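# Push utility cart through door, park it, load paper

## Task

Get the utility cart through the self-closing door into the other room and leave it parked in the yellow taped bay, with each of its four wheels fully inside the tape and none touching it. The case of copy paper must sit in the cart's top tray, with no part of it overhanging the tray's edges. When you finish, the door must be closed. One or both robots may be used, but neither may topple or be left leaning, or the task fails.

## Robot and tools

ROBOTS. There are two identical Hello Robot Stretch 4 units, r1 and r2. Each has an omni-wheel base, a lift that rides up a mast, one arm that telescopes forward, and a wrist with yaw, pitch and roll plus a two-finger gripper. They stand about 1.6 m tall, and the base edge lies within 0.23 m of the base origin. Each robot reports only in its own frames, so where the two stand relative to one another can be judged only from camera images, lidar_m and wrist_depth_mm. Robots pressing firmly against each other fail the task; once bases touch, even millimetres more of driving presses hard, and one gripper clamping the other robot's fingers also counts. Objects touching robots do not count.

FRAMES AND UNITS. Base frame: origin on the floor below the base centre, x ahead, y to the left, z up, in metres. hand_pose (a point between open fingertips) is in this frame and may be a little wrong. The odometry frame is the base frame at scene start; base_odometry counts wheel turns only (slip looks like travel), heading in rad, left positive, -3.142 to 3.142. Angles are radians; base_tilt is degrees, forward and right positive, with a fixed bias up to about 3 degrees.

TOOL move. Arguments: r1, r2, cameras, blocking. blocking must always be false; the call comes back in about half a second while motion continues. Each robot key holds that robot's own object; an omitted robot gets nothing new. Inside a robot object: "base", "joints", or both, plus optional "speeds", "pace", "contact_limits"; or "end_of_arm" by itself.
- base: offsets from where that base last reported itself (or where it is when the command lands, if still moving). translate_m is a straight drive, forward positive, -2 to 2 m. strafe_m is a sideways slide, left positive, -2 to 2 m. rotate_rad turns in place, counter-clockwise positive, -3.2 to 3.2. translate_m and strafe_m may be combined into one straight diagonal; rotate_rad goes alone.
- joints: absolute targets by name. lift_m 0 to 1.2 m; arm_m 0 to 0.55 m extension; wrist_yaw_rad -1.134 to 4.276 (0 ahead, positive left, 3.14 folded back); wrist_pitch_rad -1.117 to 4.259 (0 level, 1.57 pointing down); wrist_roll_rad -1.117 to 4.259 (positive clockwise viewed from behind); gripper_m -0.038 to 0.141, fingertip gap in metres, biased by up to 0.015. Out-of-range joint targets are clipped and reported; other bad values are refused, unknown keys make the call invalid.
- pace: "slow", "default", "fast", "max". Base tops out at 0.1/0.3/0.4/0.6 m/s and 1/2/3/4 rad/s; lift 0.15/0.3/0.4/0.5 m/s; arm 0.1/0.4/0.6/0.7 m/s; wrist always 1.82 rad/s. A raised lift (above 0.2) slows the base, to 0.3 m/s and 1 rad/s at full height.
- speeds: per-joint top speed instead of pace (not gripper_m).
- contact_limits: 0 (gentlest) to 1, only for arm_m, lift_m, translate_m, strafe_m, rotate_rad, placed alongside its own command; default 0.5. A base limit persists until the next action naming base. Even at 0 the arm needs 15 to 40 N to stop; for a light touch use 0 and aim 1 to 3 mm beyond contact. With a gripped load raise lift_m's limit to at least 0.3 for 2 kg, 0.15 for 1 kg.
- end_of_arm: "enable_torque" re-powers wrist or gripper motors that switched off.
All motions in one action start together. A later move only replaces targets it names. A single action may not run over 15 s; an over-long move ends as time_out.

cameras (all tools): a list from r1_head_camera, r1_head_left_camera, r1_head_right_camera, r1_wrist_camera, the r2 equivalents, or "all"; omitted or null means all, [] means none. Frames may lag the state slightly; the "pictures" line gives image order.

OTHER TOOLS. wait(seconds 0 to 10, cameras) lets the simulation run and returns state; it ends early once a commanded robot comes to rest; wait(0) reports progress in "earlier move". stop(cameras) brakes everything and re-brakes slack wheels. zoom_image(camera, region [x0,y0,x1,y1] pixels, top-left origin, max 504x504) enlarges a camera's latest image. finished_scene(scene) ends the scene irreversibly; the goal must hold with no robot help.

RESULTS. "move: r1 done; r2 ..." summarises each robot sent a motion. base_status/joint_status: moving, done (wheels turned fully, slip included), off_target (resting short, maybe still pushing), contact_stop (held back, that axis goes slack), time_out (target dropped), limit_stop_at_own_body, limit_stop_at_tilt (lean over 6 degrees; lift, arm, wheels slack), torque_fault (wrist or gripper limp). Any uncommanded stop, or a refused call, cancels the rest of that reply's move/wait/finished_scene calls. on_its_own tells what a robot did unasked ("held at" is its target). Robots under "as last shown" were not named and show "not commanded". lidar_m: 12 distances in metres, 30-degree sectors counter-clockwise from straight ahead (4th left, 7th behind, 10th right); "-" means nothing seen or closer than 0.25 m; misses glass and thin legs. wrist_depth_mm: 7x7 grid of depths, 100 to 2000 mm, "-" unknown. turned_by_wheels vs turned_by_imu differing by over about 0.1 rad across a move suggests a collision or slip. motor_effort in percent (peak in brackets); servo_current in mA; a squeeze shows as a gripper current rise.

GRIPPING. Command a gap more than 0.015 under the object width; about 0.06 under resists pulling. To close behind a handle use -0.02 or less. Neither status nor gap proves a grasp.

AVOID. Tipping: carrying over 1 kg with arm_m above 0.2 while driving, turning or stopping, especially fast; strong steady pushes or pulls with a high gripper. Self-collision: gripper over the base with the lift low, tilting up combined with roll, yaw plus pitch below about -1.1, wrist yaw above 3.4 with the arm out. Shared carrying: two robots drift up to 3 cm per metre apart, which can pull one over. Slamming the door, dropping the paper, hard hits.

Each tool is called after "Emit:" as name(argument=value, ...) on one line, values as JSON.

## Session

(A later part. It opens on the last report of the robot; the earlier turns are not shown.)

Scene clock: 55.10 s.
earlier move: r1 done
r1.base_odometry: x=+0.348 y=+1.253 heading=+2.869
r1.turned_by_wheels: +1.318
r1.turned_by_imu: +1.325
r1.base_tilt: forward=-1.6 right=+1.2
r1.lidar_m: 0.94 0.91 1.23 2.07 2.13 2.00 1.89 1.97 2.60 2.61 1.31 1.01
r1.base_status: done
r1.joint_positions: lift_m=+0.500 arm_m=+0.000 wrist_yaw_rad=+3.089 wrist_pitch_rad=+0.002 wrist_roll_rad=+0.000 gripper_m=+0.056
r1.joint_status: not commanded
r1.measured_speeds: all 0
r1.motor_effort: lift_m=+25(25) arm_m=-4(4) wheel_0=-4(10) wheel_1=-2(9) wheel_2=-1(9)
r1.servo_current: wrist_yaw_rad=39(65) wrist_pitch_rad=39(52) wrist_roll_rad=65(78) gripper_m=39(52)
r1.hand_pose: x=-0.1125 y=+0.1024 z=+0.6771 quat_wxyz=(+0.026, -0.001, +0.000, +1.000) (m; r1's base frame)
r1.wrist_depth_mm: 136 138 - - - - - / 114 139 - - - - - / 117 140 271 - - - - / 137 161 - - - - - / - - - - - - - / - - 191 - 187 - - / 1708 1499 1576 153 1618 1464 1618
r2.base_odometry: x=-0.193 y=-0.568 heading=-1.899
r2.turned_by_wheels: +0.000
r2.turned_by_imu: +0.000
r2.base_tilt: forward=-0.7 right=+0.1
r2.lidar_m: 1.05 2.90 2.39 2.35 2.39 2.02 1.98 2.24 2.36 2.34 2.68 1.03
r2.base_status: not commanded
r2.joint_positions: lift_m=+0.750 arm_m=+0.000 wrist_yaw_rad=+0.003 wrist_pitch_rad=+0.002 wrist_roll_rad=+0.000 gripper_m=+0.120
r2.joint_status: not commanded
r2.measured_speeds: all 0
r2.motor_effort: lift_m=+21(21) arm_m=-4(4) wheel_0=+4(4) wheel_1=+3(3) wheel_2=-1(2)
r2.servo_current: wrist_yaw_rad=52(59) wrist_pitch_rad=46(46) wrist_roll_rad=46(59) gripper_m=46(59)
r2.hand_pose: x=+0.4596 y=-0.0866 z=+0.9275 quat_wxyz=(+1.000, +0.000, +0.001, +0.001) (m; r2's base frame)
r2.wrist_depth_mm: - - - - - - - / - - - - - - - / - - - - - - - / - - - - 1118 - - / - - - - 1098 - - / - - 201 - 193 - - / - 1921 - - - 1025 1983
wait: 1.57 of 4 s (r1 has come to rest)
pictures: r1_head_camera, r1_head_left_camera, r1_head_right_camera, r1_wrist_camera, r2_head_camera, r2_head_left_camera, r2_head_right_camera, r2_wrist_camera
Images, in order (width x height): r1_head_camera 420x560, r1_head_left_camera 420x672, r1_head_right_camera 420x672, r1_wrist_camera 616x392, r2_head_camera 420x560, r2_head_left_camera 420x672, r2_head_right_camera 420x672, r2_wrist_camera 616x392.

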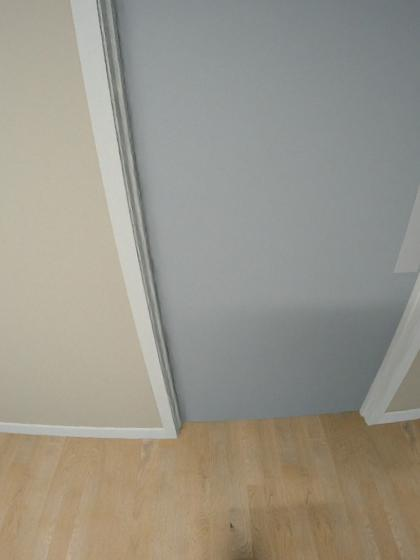

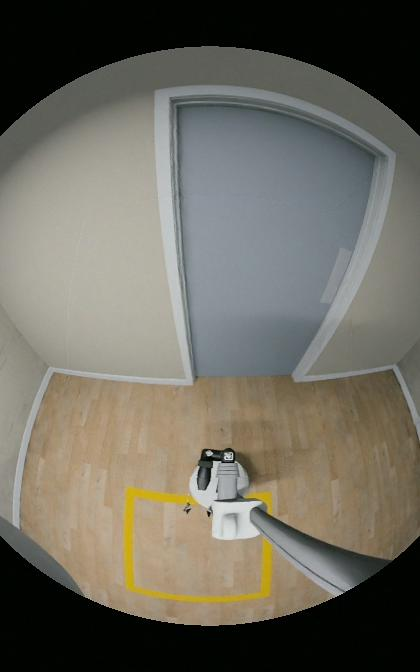

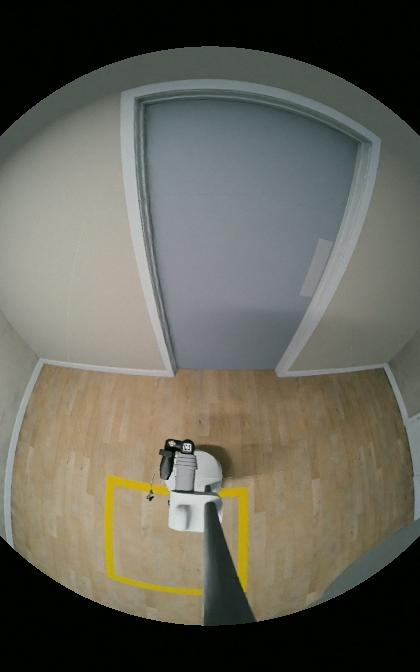

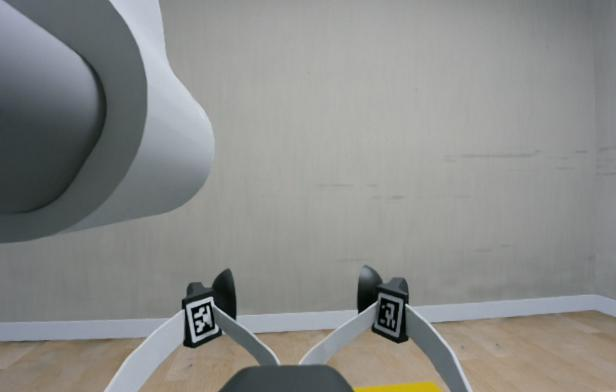

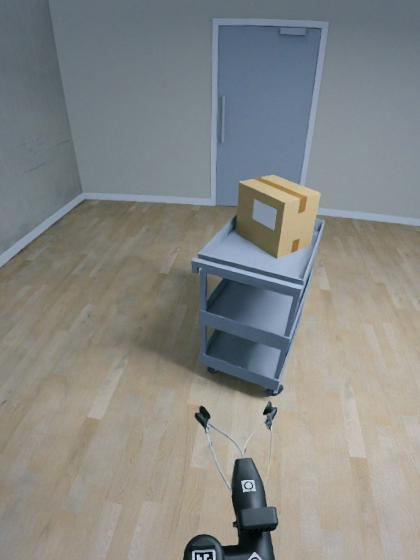

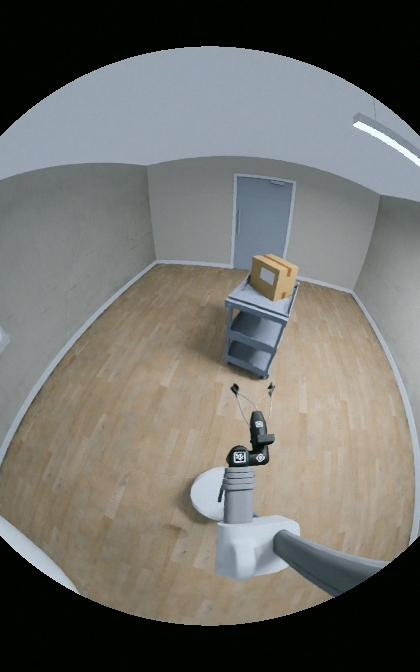

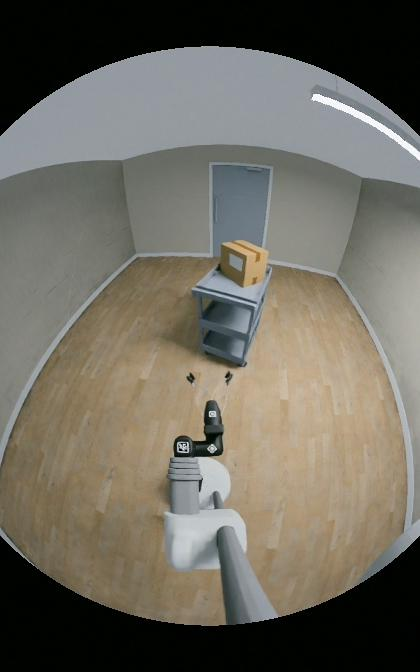

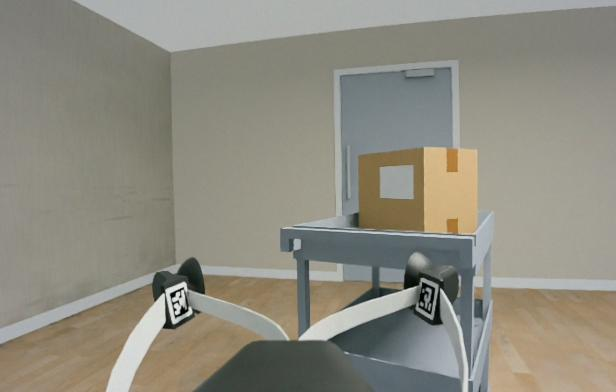

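Emit:
move(blocking=false, cameras=[], r1={"base":{"strafe_m":-0.42}}, r2={"base":{"rotate_rad":-0.35},"joints":{"wrist_roll_rad":1.57}})

Emit:
wait(seconds=1.5, cameras=[])

Emit:
move(blocking=false, cameras=[], r2={"base":{"strafe_m":0.22}})

Emit:
wait(seconds=2)

Scene clock: 94.90 s.
move: r1 moving; r2 moving
r1.base_odometry: x=+0.358 y=+1.287 heading=+2.869
r1.turned_by_wheels: +0.000
r1.turned_by_imu: +0.000
r1.base_tilt: forward=-1.6 right=+1.3
r1.lidar_m: 0.95 0.92 1.24 2.10 2.18 2.00 1.89 1.96 2.62 2.60 1.34 1.02
r1.base_status: strafe_m moving
r1.joint_positions: lift_m=+0.500 arm_m=+0.000 wrist_yaw_rad=+3.089 wrist_pitch_rad=+0.002 wrist_roll_rad=+0.000 gripper_m=+0.056
r1.joint_status: not commanded
r1.measured_speeds: translate_m=+0.001 strafe_m=-0.142 rotate_rad=-0.005 lift_m=+0.000 arm_m=+0.000 wrist_yaw_rad=+0.000 wrist_pitch_rad=+0.000 wrist_roll_rad=+0.000
r1.motor_effort: lift_m=+25(25) arm_m=-4(4) wheel_0=+10(10) wheel_1=-9(9) wheel_2=-1(2)
r1.servo_current: wrist_yaw_rad=59(65) wrist_pitch_rad=39(46) wrist_roll_rad=39(59) gripper_m=39(39)
r1.hand_pose: x=-0.1125 y=+0.1024 z=+0.6771 quat_wxyz=(+0.026, -0.001, +0.000, +1.000) (m; r1's base frame)
r1.wrist_depth_mm: 136 139 - - - - - / 113 139 - - - - - / 118 139 272 - - - - / 137 161 - - - - - / - - - - - - - / - - 192 - 187 - - / 1708 1537 1537 154 1618 1576 1618
r2.base_odometry: x=-0.193 y=-0.568 heading=-2.137
r2.turned_by_wheels: -0.238
r2.turned_by_imu: -0.231
r2.base_tilt: forward=-0.7 right=+0.0
r2.lidar_m: 1.02 3.52 2.51 2.38 2.46 2.08 2.00 2.07 2.48 2.35 2.41 3.28
r2.base_status: rotate_rad moving
r2.joint_positions: lift_m=+0.750 arm_m=+0.000 wrist_yaw_rad=+0.003 wrist_pitch_rad=+0.002 wrist_roll_rad=+0.589 gripper_m=+0.120
r2.joint_status: wrist_roll_rad moving
r2.measured_speeds: translate_m=-0.001 strafe_m=+0.003 rotate_rad=-0.700 lift_m=+0.000 arm_m=+0.000 wrist_yaw_rad=+0.000 wrist_pitch_rad=+0.000 wrist_roll_rad=+1.820
r2.motor_effort: lift_m=+21(21) arm_m=-4(4) wheel_0=+0(10) wheel_1=+4(10) wheel_2=+7(11)
r2.servo_current: wrist_yaw_rad=59(59) wrist_pitch_rad=33(46) wrist_roll_rad=85(98) gripper_m=46(59)
r2.hand_pose: x=+0.4596 y=-0.0866 z=+0.9275 quat_wxyz=(+0.957, +0.290, +0.001, +0.001) (m; r2's base frame)
r2.wrist_depth_mm: - - - - - - - / - - - - - - - / - - - - - - - / - - - 1138 - - - / - - - 1118 1430 - 1756 / - - 198 1366 195 1618 1430 / - - - - - 1281 1182
pictures: none
No camera images: "cameras" was empty.

Scene clock: 95.90 s.
earlier move: r1 moving; r2 done
r1.base_odometry: x=+0.427 y=+1.535 heading=+2.869
r1.turned_by_wheels: +0.000
r1.turned_by_imu: -0.002
r1.base_tilt: forward=-1.6 right=+1.3
r1.lidar_m: 0.98 1.02 1.27 2.36 2.46 1.97 1.87 1.97 2.48 2.34 1.32 1.03
r1.base_status: strafe_m moving
r1.joint_positions: lift_m=+0.500 arm_m=+0.000 wrist_yaw_rad=+3.089 wrist_pitch_rad=+0.002 wrist_roll_rad=+0.000 gripper_m=+0.056
r1.joint_status: not commanded
r1.measured_speeds: translate_m=+0.000 strafe_m=-0.277 rotate_rad=-0.003 lift_m=+0.000 arm_m=+0.000 wrist_yaw_rad=+0.000 wrist_pitch_rad=+0.000 wrist_roll_rad=+0.000
r1.motor_effort: lift_m=+24(25) arm_m=-4(4) wheel_0=+3(11) wheel_1=-3(11) wheel_2=+0(2)
r1.servo_current: wrist_yaw_rad=52(72) wrist_pitch_rad=39(52) wrist_roll_rad=72(72) gripper_m=46(46)
r1.hand_pose: x=-0.1125 y=+0.1024 z=+0.6772 quat_wxyz=(+0.026, -0.001, +0.000, +1.000) (m; r1's base frame)
r1.wrist_depth_mm: 136 139 - - - - - / 113 139 - - - - - / 118 140 236 - - - - / 137 161 - - - - - / - - - - - - - / - - 192 - 187 - - / 1756 1499 1537 153 1618 1576 1661
r2.base_odometry: x=-0.193 y=-0.568 heading=-2.248
r2.turned_by_wheels: -0.111
r2.turned_by_imu: -0.108
r2.base_tilt: forward=-0.7 right=+0.1
r2.lidar_m: 1.03 1.14 2.64 2.34 2.39 2.19 1.99 2.03 2.50 2.35 2.39 2.97
r2.base_status: done
r2.joint_positions: lift_m=+0.750 arm_m=+0.000 wrist_yaw_rad=+0.003 wrist_pitch_rad=+0.002 wrist_roll_rad=+1.568 gripper_m=+0.120
r2.joint_status: all done
r2.measured_speeds: all 0
r2.motor_effort: lift_m=+21(21) arm_m=-3(4) wheel_0=+2(10) wheel_1=+2(10) wheel_2=+4(11)
r2.servo_current: wrist_yaw_rad=46(59) wrist_pitch_rad=46(46) wrist_roll_rad=52(130) gripper_m=52(59)
r2.hand_pose: x=+0.4595 y=-0.0867 z=+0.9275 quat_wxyz=(+0.708, +0.706, +0.001, +0.000) (m; r2's base frame)
r2.wrist_depth_mm: - - - - - 1808 1281 / - - - - - 1863 1255 / - - - - - 1863 1281 / - - - - - 1618 1229 / - - - 1118 1430 866 - / - - 198 1160 196 - - / - - - - - 931 -
wait: 1.00 of 1.5 s (r2 has come to rest)
pictures: none
No camera images: "cameras" was empty.

Scene clock: 96.40 s.
earlier move: r1 moving
move: r2 moving
r1.base_odometry: x=+0.454 y=+1.631 heading=+2.869
r1.turned_by_wheels: +0.000
r1.turned_by_imu: -0.001
r1.base_tilt: forward=-1.6 right=+1.3
r1.lidar_m: 0.98 1.01 1.22 2.45 2.54 1.98 1.87 1.95 2.38 2.25 1.37 0.97
r1.base_status: strafe_m moving
r1.joint_positions: lift_m=+0.500 arm_m=+0.000 wrist_yaw_rad=+3.089 wrist_pitch_rad=+0.002 wrist_roll_rad=+0.000 gripper_m=+0.056
r1.joint_status: not commanded
r1.measured_speeds: translate_m=+0.000 strafe_m=-0.131 rotate_rad=-0.003 lift_m=+0.000 arm_m=+0.000 wrist_yaw_rad=+0.000 wrist_pitch_rad=+0.000 wrist_roll_rad=+0.000
r1.motor_effort: lift_m=+24(24) arm_m=-4(4) wheel_0=+0(4) wheel_1=-1(3) wheel_2=+0(1)
r1.servo_current: wrist_yaw_rad=39(59) wrist_pitch_rad=52(52) wrist_roll_rad=46(72) gripper_m=39(46)
r1.hand_pose: x=-0.1125 y=+0.1024 z=+0.6772 quat_wxyz=(+0.026, -0.001, +0.000, +1.000) (m; r1's base frame)
r1.wrist_depth_mm: 136 138 - - - - - / 112 139 - - - - - / 116 139 231 - - - - / 137 158 291 - - - - / - - - - - - - / - - 190 - 187 - - / 1708 1499 1576 153 1618 1576 1708
r2.base_odometry: x=-0.165 y=-0.591 heading=-2.248
r2.turned_by_wheels: +0.000
r2.turned_by_imu: +0.000
r2.base_tilt: forward=-0.6 right=+0.0
r2.lidar_m: 1.01 1.15 2.58 2.30 2.36 2.21 1.99 2.03 2.54 2.39 2.39 3.01
r2.base_status: strafe_m moving
r2.joint_positions: lift_m=+0.750 arm_m=+0.000 wrist_yaw_rad=+0.003 wrist_pitch_rad=+0.002 wrist_roll_rad=+1.568 gripper_m=+0.120
r2.joint_status: not commanded
r2.measured_speeds: translate_m=+0.001 strafe_m=+0.141 rotate_rad=-0.007 lift_m=+0.000 arm_m=+0.000 wrist_yaw_rad=+0.000 wrist_pitch_rad=+0.000 wrist_roll_rad=+0.000
r2.motor_effort: lift_m=+21(21) arm_m=-4(4) wheel_0=-9(11) wheel_1=+9(12) wheel_2=+0(3)
r2.servo_current: wrist_yaw_rad=39(59) wrist_pitch_rad=39(46) wrist_roll_rad=46(65) gripper_m=52(52)
r2.hand_pose: x=+0.4595 y=-0.0867 z=+0.9275 quat_wxyz=(+0.708, +0.706, +0.001, +0.000) (m; r2's base frame)
r2.wrist_depth_mm: - - - - - 1808 1255 / - - - - - 1808 1281 / - - - - - 1921 1281 / - - - - - 1499 1229 / - - - 1138 1464 878 - / - - 198 1182 198 - - / - - - - - 904 -
pictures: none
No camera images: "cameras" was empty.

Scene clock: 97.13 s.
earlier move: r1 done; r2 moving
r1.base_odometry: x=+0.461 y=+1.657 heading=+2.869
r1.turned_by_wheels: +0.000
r1.turned_by_imu: +0.000
r1.base_tilt: forward=-1.6 right=+1.3
r1.lidar_m: 0.99 1.00 1.23 2.45 2.56 1.96 1.87 1.96 2.34 2.22 1.37 0.98
r1.base_status: done
r1.joint_positions: lift_m=+0.500 arm_m=+0.000 wrist_yaw_rad=+3.089 wrist_pitch_rad=+0.002 wrist_roll_rad=+0.000 gripper_m=+0.056
r1.joint_status: not commanded
r1.measured_speeds: all 0
r1.motor_effort: lift_m=+24(24) arm_m=-4(4) wheel_0=+1(4) wheel_1=+0(3) wheel_2=+0(1)
r1.servo_current: wrist_yaw_rad=59(59) wrist_pitch_rad=46(52) wrist_roll_rad=52(72) gripper_m=39(46)
r1.hand_pose: x=-0.1125 y=+0.1024 z=+0.6772 quat_wxyz=(+0.026, -0.001, +0.000, +1.000) (m; r1's base frame)
r1.wrist_depth_mm: - 138 - - - - - / 111 139 - - - - - / 116 139 221 - - - - / 136 156 289 - - - - / - - - - - - - / - - 190 - 189 - - / 1708 1499 1537 153 1618 1576 1661
r2.base_odometry: x=-0.051 y=-0.682 heading=-2.248
r2.turned_by_wheels: +0.000
r2.turned_by_imu: +0.000
r2.base_tilt: forward=-0.7 right=+0.1
r2.lidar_m: 1.05 3.72 2.42 2.19 2.22 2.22 2.01 2.03 2.52 2.53 2.53 3.21
r2.base_status: strafe_m moving
r2.joint_positions: lift_m=+0.750 arm_m=+0.000 wrist_yaw_rad=+0.003 wrist_pitch_rad=+0.002 wrist_roll_rad=+1.568 gripper_m=+0.120
r2.joint_status: not commanded
r2.measured_speeds: translate_m=+0.000 strafe_m=+0.150 rotate_rad=-0.001 lift_m=+0.000 arm_m=+0.000 wrist_yaw_rad=+0.000 wrist_pitch_rad=+0.000 wrist_roll_rad=+0.000
r2.motor_effort: lift_m=+21(21) arm_m=-4(4) wheel_0=+0(11) wheel_1=+3(12) wheel_2=+0(3)
r2.servo_current: wrist_yaw_rad=33(59) wrist_pitch_rad=46(46) wrist_roll_rad=52(65) gripper_m=52(52)
r2.hand_pose: x=+0.4595 y=-0.0867 z=+0.9275 quat_wxyz=(+0.708, +0.706, +0.001, +0.000) (m; r2's base frame)
r2.wrist_depth_mm: - - - - - 1808 1255 / - - - - - 1863 1281 / - - - - - 1756 1308 / - - - 1138 1464 878 - / - - - 1229 1430 878 - / - - 198 - 198 1537 1308 / - - - - - 1921 1308
wait: 0.73 of 2 s (r1 has come to rest)
pictures: r1_head_camera, r1_head_left_camera, r1_head_right_camera, r1_wrist_camera, r2_head_camera, r2_head_left_camera, r2_head_right_camera, r2_wrist_camera
Images, in order (width x height): r1_head_camera 420x560, r1_head_left_camera 420x672, r1_head_right_camera 420x672, r1_wrist_camera 616x392, r2_head_camera 420x560, r2_head_left_camera 420x672, r2_head_right_camera 420x672, r2_wrist_camera 616x392.

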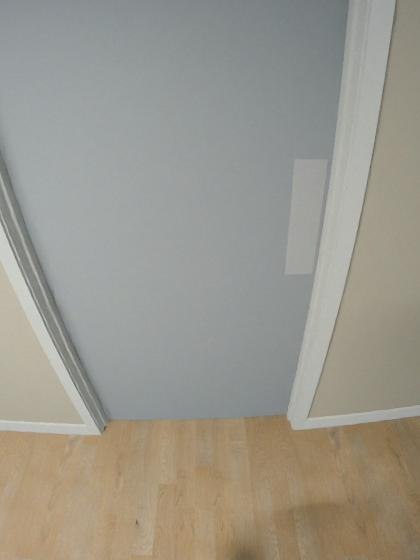

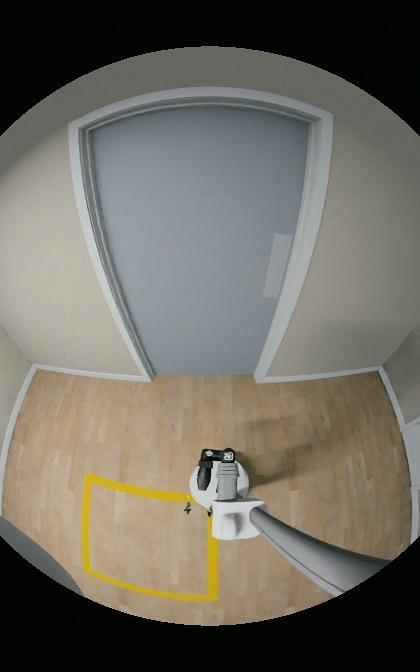

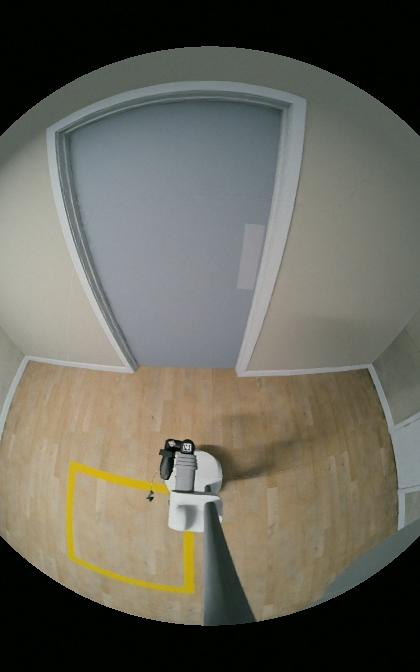

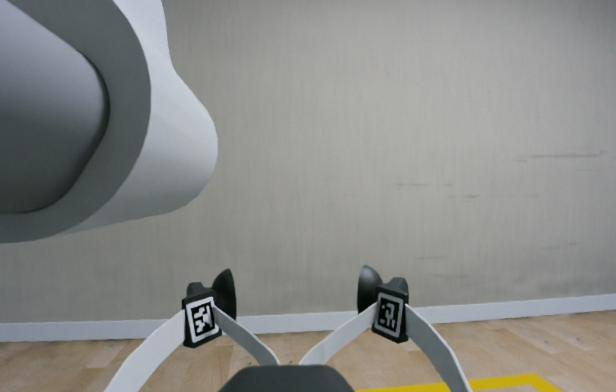

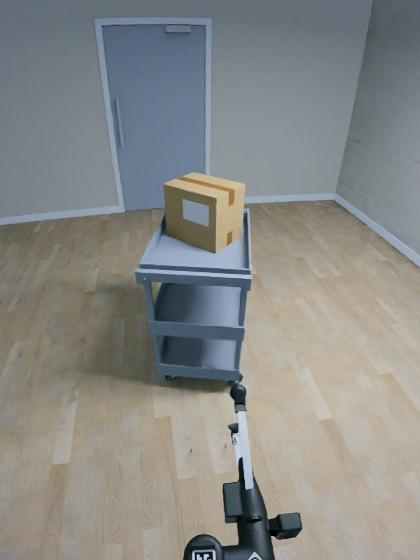

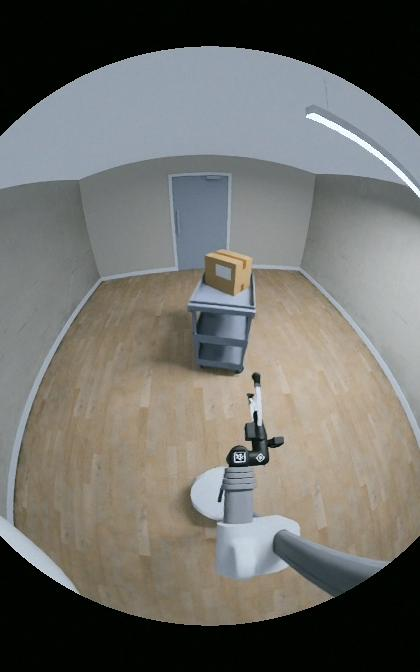

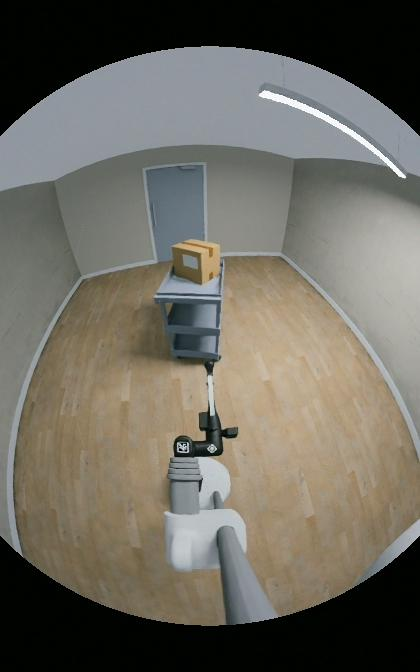

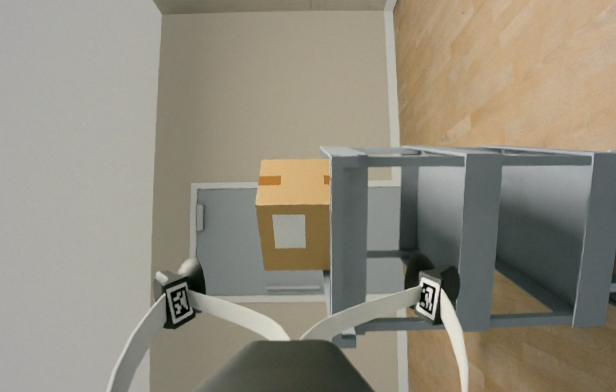

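Emit:
move(blocking=false, cameras=[], r1={"base":{"translate_m":1.35},"contact_limits":{"translate_m":0.9}}, r2={"base":{"translate_m":0.3},"joints":{"lift_m":0.7}})

Emit:
wait(seconds=5)

Emit:
wait(seconds=4)

Scene clock: 115.27 s.
earlier move: r2 done
move: r1 moving; r2 moving
r1.base_odometry: x=+0.431 y=+1.665 heading=+2.869
r1.turned_by_wheels: +0.000
r1.turned_by_imu: +0.000
r1.base_tilt: forward=-1.6 right=+1.3
r1.lidar_m: 0.95 0.98 1.18 2.47 2.56 1.99 1.89 1.97 2.35 2.22 1.32 0.94
r1.base_status: translate_m moving
r1.joint_positions: lift_m=+0.500 arm_m=+0.000 wrist_yaw_rad=+3.089 wrist_pitch_rad=+0.002 wrist_roll_rad=+0.000 gripper_m=+0.056
r1.joint_status: not commanded
r1.measured_speeds: translate_m=+0.121 strafe_m=-0.001 rotate_rad=-0.003 lift_m=+0.000 arm_m=+0.000 wrist_yaw_rad=+0.000 wrist_pitch_rad=+0.000 wrist_roll_rad=+0.000
r1.motor_effort: lift_m=+24(24) arm_m=-4(4) wheel_0=+5(7) wheel_1=+5(8) wheel_2=-8(9)
r1.servo_current: wrist_yaw_rad=46(65) wrist_pitch_rad=46(52) wrist_roll_rad=59(59) gripper_m=39(46)
r1.contact_limits: translate_m 0.9
r1.hand_pose: x=-0.1125 y=+0.1024 z=+0.6772 quat_wxyz=(+0.026, -0.001, +0.000, +1.000) (m; r1's base frame)
r1.wrist_depth_mm: 136 138 - - - - - / 111 138 - - - - - / 115 139 251 - - - - / 137 152 - - - - - / - - - - - - - / - - 193 - 187 - - / 1708 1499 1499 153 1576 1576 1661
r2.base_odometry: x=-0.041 y=-0.730 heading=-2.248
r2.turned_by_wheels: +0.000
r2.turned_by_imu: +0.001
r2.base_tilt: forward=-0.7 right=+0.1
r2.lidar_m: 1.02 3.63 2.42 2.13 2.17 2.26 2.07 2.07 2.62 2.55 2.58 3.23
r2.base_status: translate_m moving
r2.joint_positions: lift_m=+0.715 arm_m=+0.000 wrist_yaw_rad=+0.003 wrist_pitch_rad=+0.002 wrist_roll_rad=+1.568 gripper_m=+0.120
r2.joint_status: lift_m moving
r2.measured_speeds: translate_m=+0.122 strafe_m=+0.000 rotate_rad=-0.004 lift_m=-0.099 arm_m=+0.000 wrist_yaw_rad=+0.000 wrist_pitch_rad=+0.000 wrist_roll_rad=+0.000
r2.motor_effort: lift_m=+14(20) arm_m=-4(4) wheel_0=+10(10) wheel_1=+8(8) wheel_2=-12(13)
r2.servo_current: wrist_yaw_rad=39(52) wrist_pitch_rad=46(46) wrist_roll_rad=39(65) gripper_m=52(52)
r2.hand_pose: x=+0.4595 y=-0.0867 z=+0.8928 quat_wxyz=(+0.708, +0.706, +0.001, +0.000) (m; r2's base frame)
r2.wrist_depth_mm: - - - - - 1863 1255 / - - - - - 1756 1205 / - - - - - 1576 1255 / - - - 1078 - 854 - / - - - 1229 - 878 - / - - 198 904 200 1464 1229 / - - - - - 1863 1229
pictures: none
No camera images: "cameras" was empty.

Scene clock: 117.23 s.
earlier move: r1 moving; r2 done
r1.base_odometry: x=-0.079 y=+1.808 heading=+2.870
r1.turned_by_wheels: +0.000
r1.turned_by_imu: +0.000
r1.base_tilt: forward=-1.6 right=+1.2
r1.lidar_m: 0.41 0.42 0.57 1.23 2.57 2.58 2.43 2.53 2.33 1.67 0.50 0.45
r1.base_status: translate_m moving
r1.joint_positions: lift_m=+0.500 arm_m=+0.000 wrist_yaw_rad=+3.089 wrist_pitch_rad=+0.002 wrist_roll_rad=+0.000 gripper_m=+0.056
r1.joint_status: not commanded
r1.measured_speeds: translate_m=+0.300 strafe_m=-0.001 rotate_rad=+0.003 lift_m=+0.000 arm_m=+0.000 wrist_yaw_rad=+0.000 wrist_pitch_rad=+0.000 wrist_roll_rad=+0.000
r1.motor_effort: lift_m=+24(24) arm_m=-4(4) wheel_0=+6(10) wheel_1=+3(8) wheel_2=-4(10)
r1.servo_current: wrist_yaw_rad=46(65) wrist_pitch_rad=39(52) wrist_roll_rad=52(72) gripper_m=39(46)
r1.contact_limits: translate_m 0.9
r1.hand_pose: x=-0.1125 y=+0.1024 z=+0.6772 quat_wxyz=(+0.026, -0.001, +0.000, +1.000) (m; r1's base frame)
r1.wrist_depth_mm: 136 138 - - - - - / 110 139 - - - - - / 117 139 255 - - - - / 136 150 - - - - - / - - - - - - - / - - 194 - 187 - - / 1708 1537 1537 143 1618 1464 1708
r2.base_odometry: x=-0.209 y=-0.939 heading=-2.248
r2.turned_by_wheels: +0.000
r2.turned_by_imu: +0.000
r2.base_tilt: forward=-0.7 right=+0.0
r2.lidar_m: 0.74 3.53 2.43 2.20 2.23 2.56 2.30 2.35 2.77 2.51 2.55 0.75
r2.base_status: done
r2.joint_positions: lift_m=+0.700 arm_m=+0.000 wrist_yaw_rad=+0.003 wrist_pitch_rad=+0.002 wrist_roll_rad=+1.568 gripper_m=+0.120
r2.joint_status: all done
r2.measured_speeds: all 0
r2.motor_effort: lift_m=+14(20) arm_m=-4(4) wheel_0=+2(11) wheel_1=+3(8) wheel_2=-4(14)
r2.servo_current: wrist_yaw_rad=59(59) wrist_pitch_rad=39(46) wrist_roll_rad=46(65) gripper_m=46(59)
r2.hand_pose: x=+0.4595 y=-0.0867 z=+0.8781 quat_wxyz=(+0.708, +0.706, +0.001, +0.000) (m; r2's base frame)
r2.wrist_depth_mm: - - - - - 1708 1205 / - - - - - 1756 1205 / - - - 878 1182 - 569 / - - 842 809 1205 585 580 / - - 991 878 1160 603 597 / - - 199 615 197 609 1078 / - - - - - 1661 1160
wait: 1.97 of 5 s (r2 has come to rest)
pictures: r1_head_camera, r1_head_left_camera, r1_head_right_camera, r1_wrist_camera, r2_head_camera, r2_head_left_camera, r2_head_right_camera, r2_wrist_camera
Images, in order (width x height): r1_head_camera 420x560, r1_head_left_camera 420x672, r1_head_right_camera 420x672, r1_wrist_camera 616x392, r2_head_camera 420x560, r2_head_left_camera 420x672, r2_head_right_camera 420x672, r2_wrist_camera 616x392.

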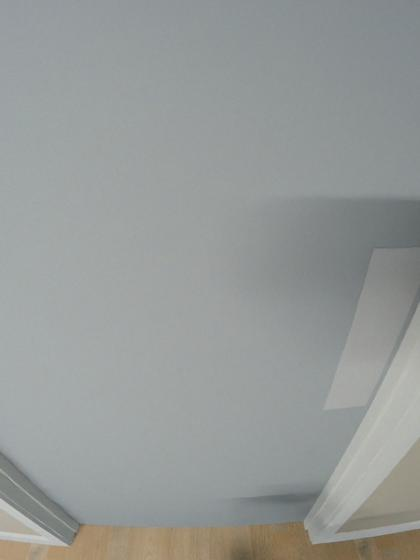

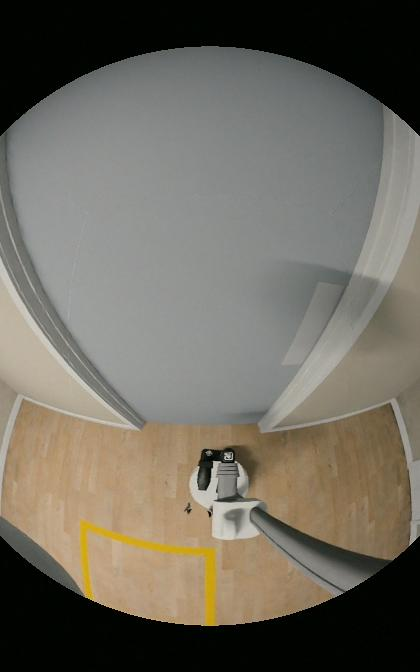

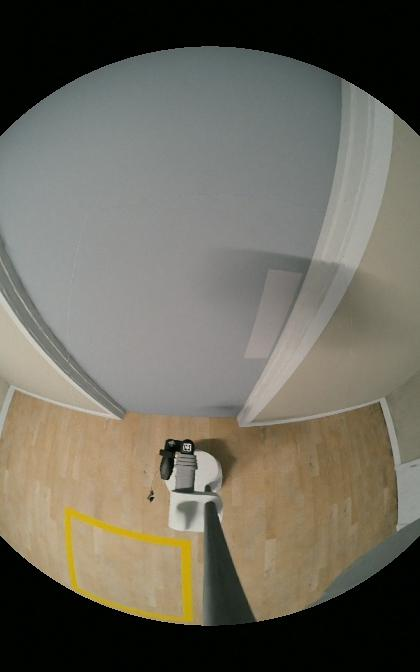

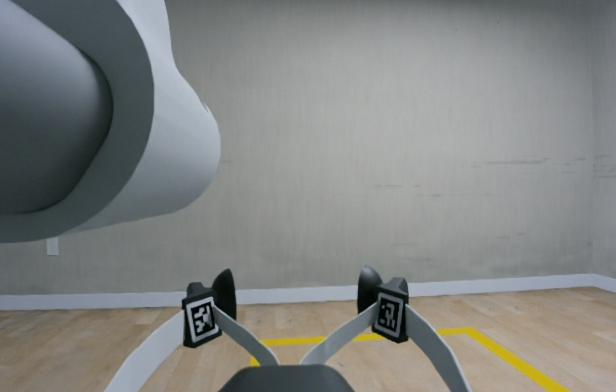

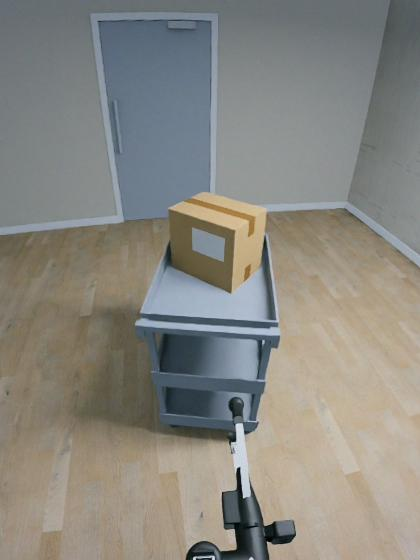

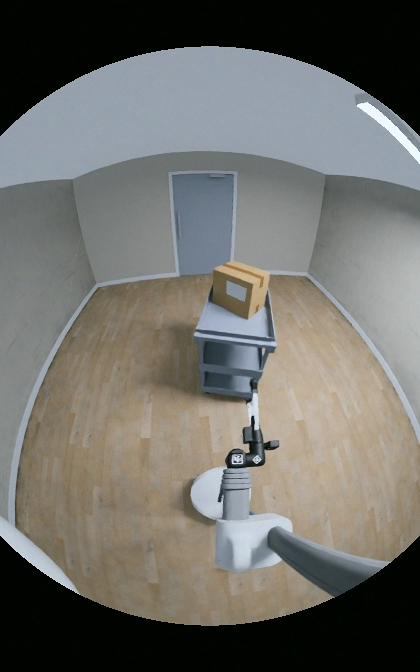

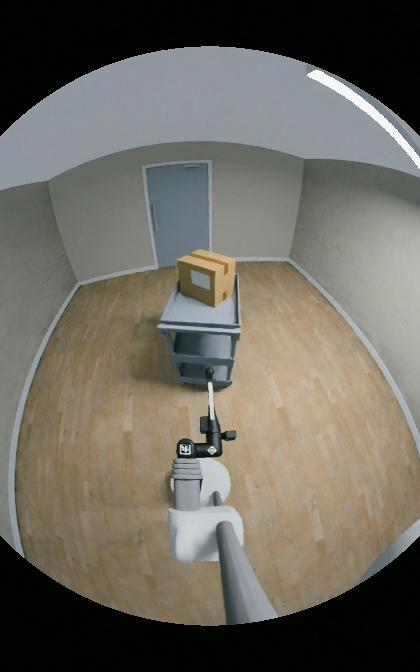

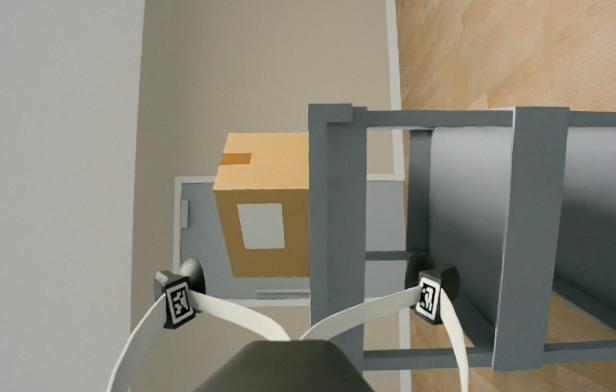

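Scene clock: 120.77 s.
earlier move: r1 done
r1.base_odometry: x=-0.839 y=+2.019 heading=+2.870
r1.turned_by_wheels: +0.000
r1.turned_by_imu: +0.145
r1.base_tilt: forward=-1.6 right=+1.3
r1.lidar_m: 0.25 0.25 0.25 0.26 0.53 3.22 3.18 0.53 0.47 1.61 2.45 0.37
r1.base_status: done
r1.joint_positions: lift_m=+0.500 arm_m=+0.000 wrist_yaw_rad=+3.099 wrist_pitch_rad=+0.002 wrist_roll_rad=+0.000 gripper_m=+0.056
r1.joint_status: not commanded
r1.measured_speeds: all 0
r1.motor_effort: lift_m=+19(24) arm_m=+8(9) wheel_0=+4(23) wheel_1=+8(22) wheel_2=-8(26)
r1.servo_current: wrist_yaw_rad=65(85) wrist_pitch_rad=46(52) wrist_roll_rad=33(72) gripper_m=46(52)
r1.contact_limits: translate_m 0.9
r1.hand_pose: x=-0.1139 y=+0.0995 z=+0.6776 quat_wxyz=(+0.021, -0.001, +0.000, +1.000) (m; r1's base frame)
r1.wrist_depth_mm: - 136 - - - - - / - 136 - - - - - / 107 136 187 - - - - / 124 137 258 - - - - / - - - - - - - / - - 194 - 187 - - / 1756 1499 1576 153 1576 1537 1708
r2.base_odometry: x=-0.209 y=-0.939 heading=-2.248
r2.turned_by_wheels: +0.000
r2.turned_by_imu: +0.000
r2.base_tilt: forward=-0.7 right=+0.1
r2.lidar_m: 0.73 3.53 2.44 2.17 2.23 2.59 2.32 2.35 2.77 2.51 2.57 0.75
r2.base_status: done
r2.joint_positions: lift_m=+0.700 arm_m=+0.000 wrist_yaw_rad=+0.003 wrist_pitch_rad=+0.002 wrist_roll_rad=+1.568 gripper_m=+0.120
r2.joint_status: all done
r2.measured_speeds: all 0
r2.motor_effort: lift_m=+14(20) arm_m=-4(4) wheel_0=+2(11) wheel_1=+3(8) wheel_2=-4(14)
r2.servo_current: wrist_yaw_rad=59(65) wrist_pitch_rad=39(46) wrist_roll_rad=46(65) gripper_m=46(59)
r2.hand_pose: x=+0.4595 y=-0.0867 z=+0.8781 quat_wxyz=(+0.708, +0.706, +0.001, +0.000) (m; r2's base frame)
r2.wrist_depth_mm: - - - - - 1756 1182 / - - - - - 1756 1205 / - - - 866 1160 - 564 / - - 854 820 1182 585 585 / - - 991 891 1160 603 597 / - - 198 609 198 615 1098 / - - - - - 1618 1160
wait: 3.53 of 4 s (r1 has come to rest)
pictures: r1_head_camera, r1_head_left_camera, r1_head_right_camera, r1_wrist_camera, r2_head_camera, r2_head_left_camera, r2_head_right_camera, r2_wrist_camera
Images, in order (width x height): r1_head_camera 420x560, r1_head_left_camera 420x672, r1_head_right_camera 420x672, r1_wrist_camera 616x392, r2_head_camera 420x560, r2_head_left_camera 420x672, r2_head_right_camera 420x672, r2_wrist_camera 616x392.

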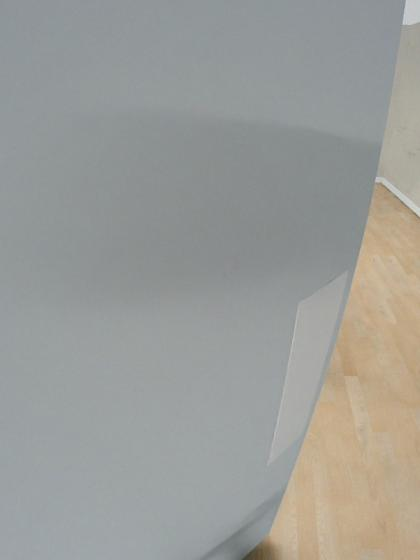

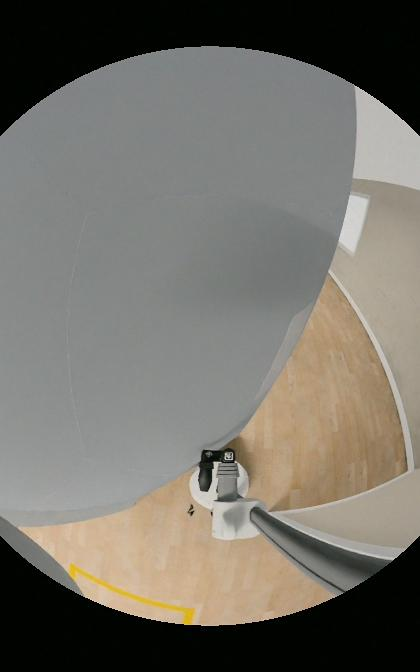

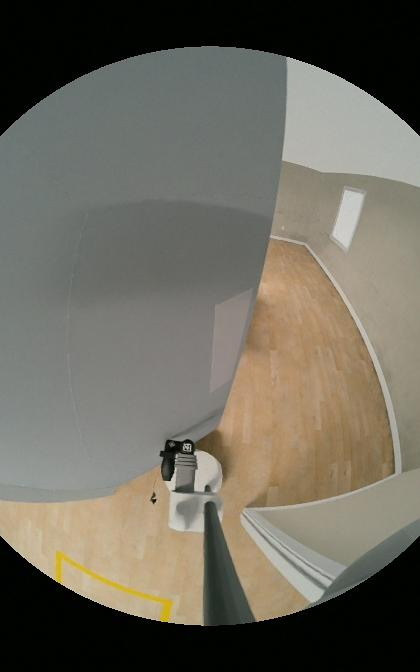

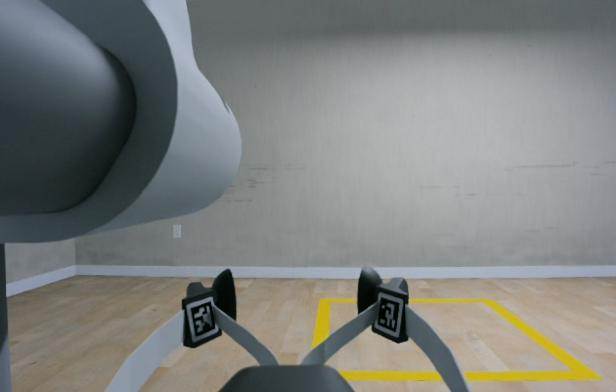

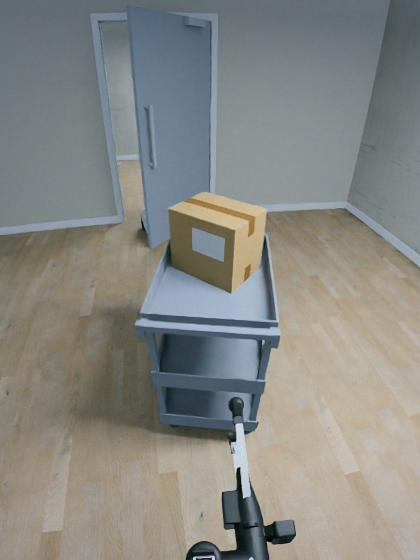

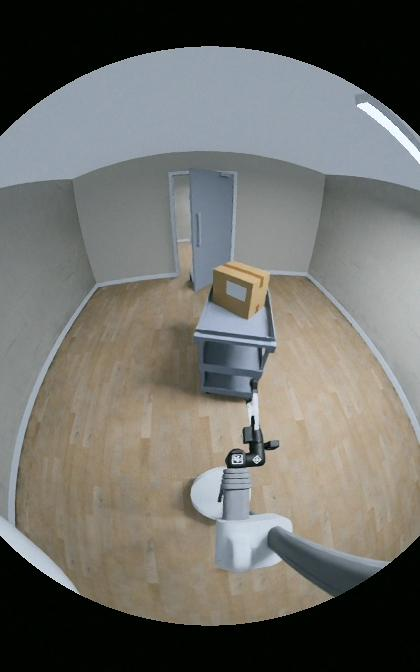

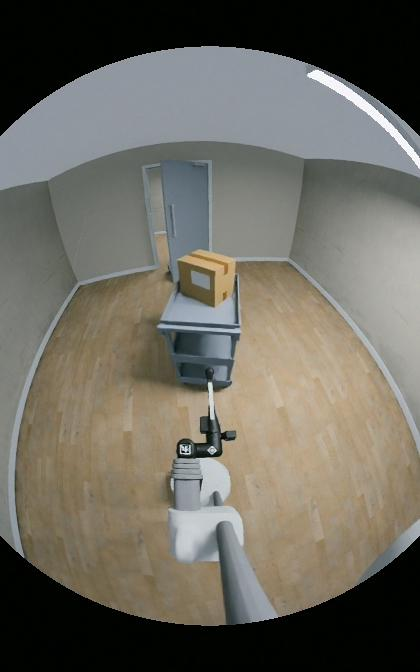

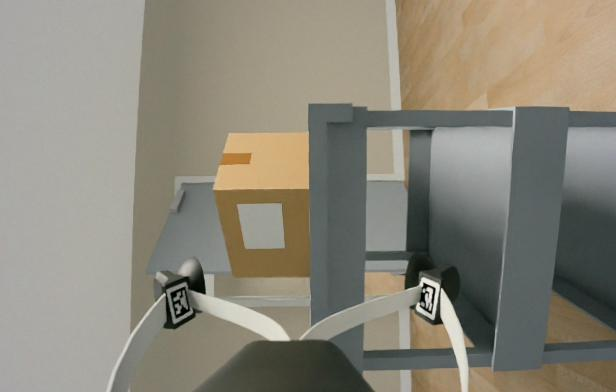

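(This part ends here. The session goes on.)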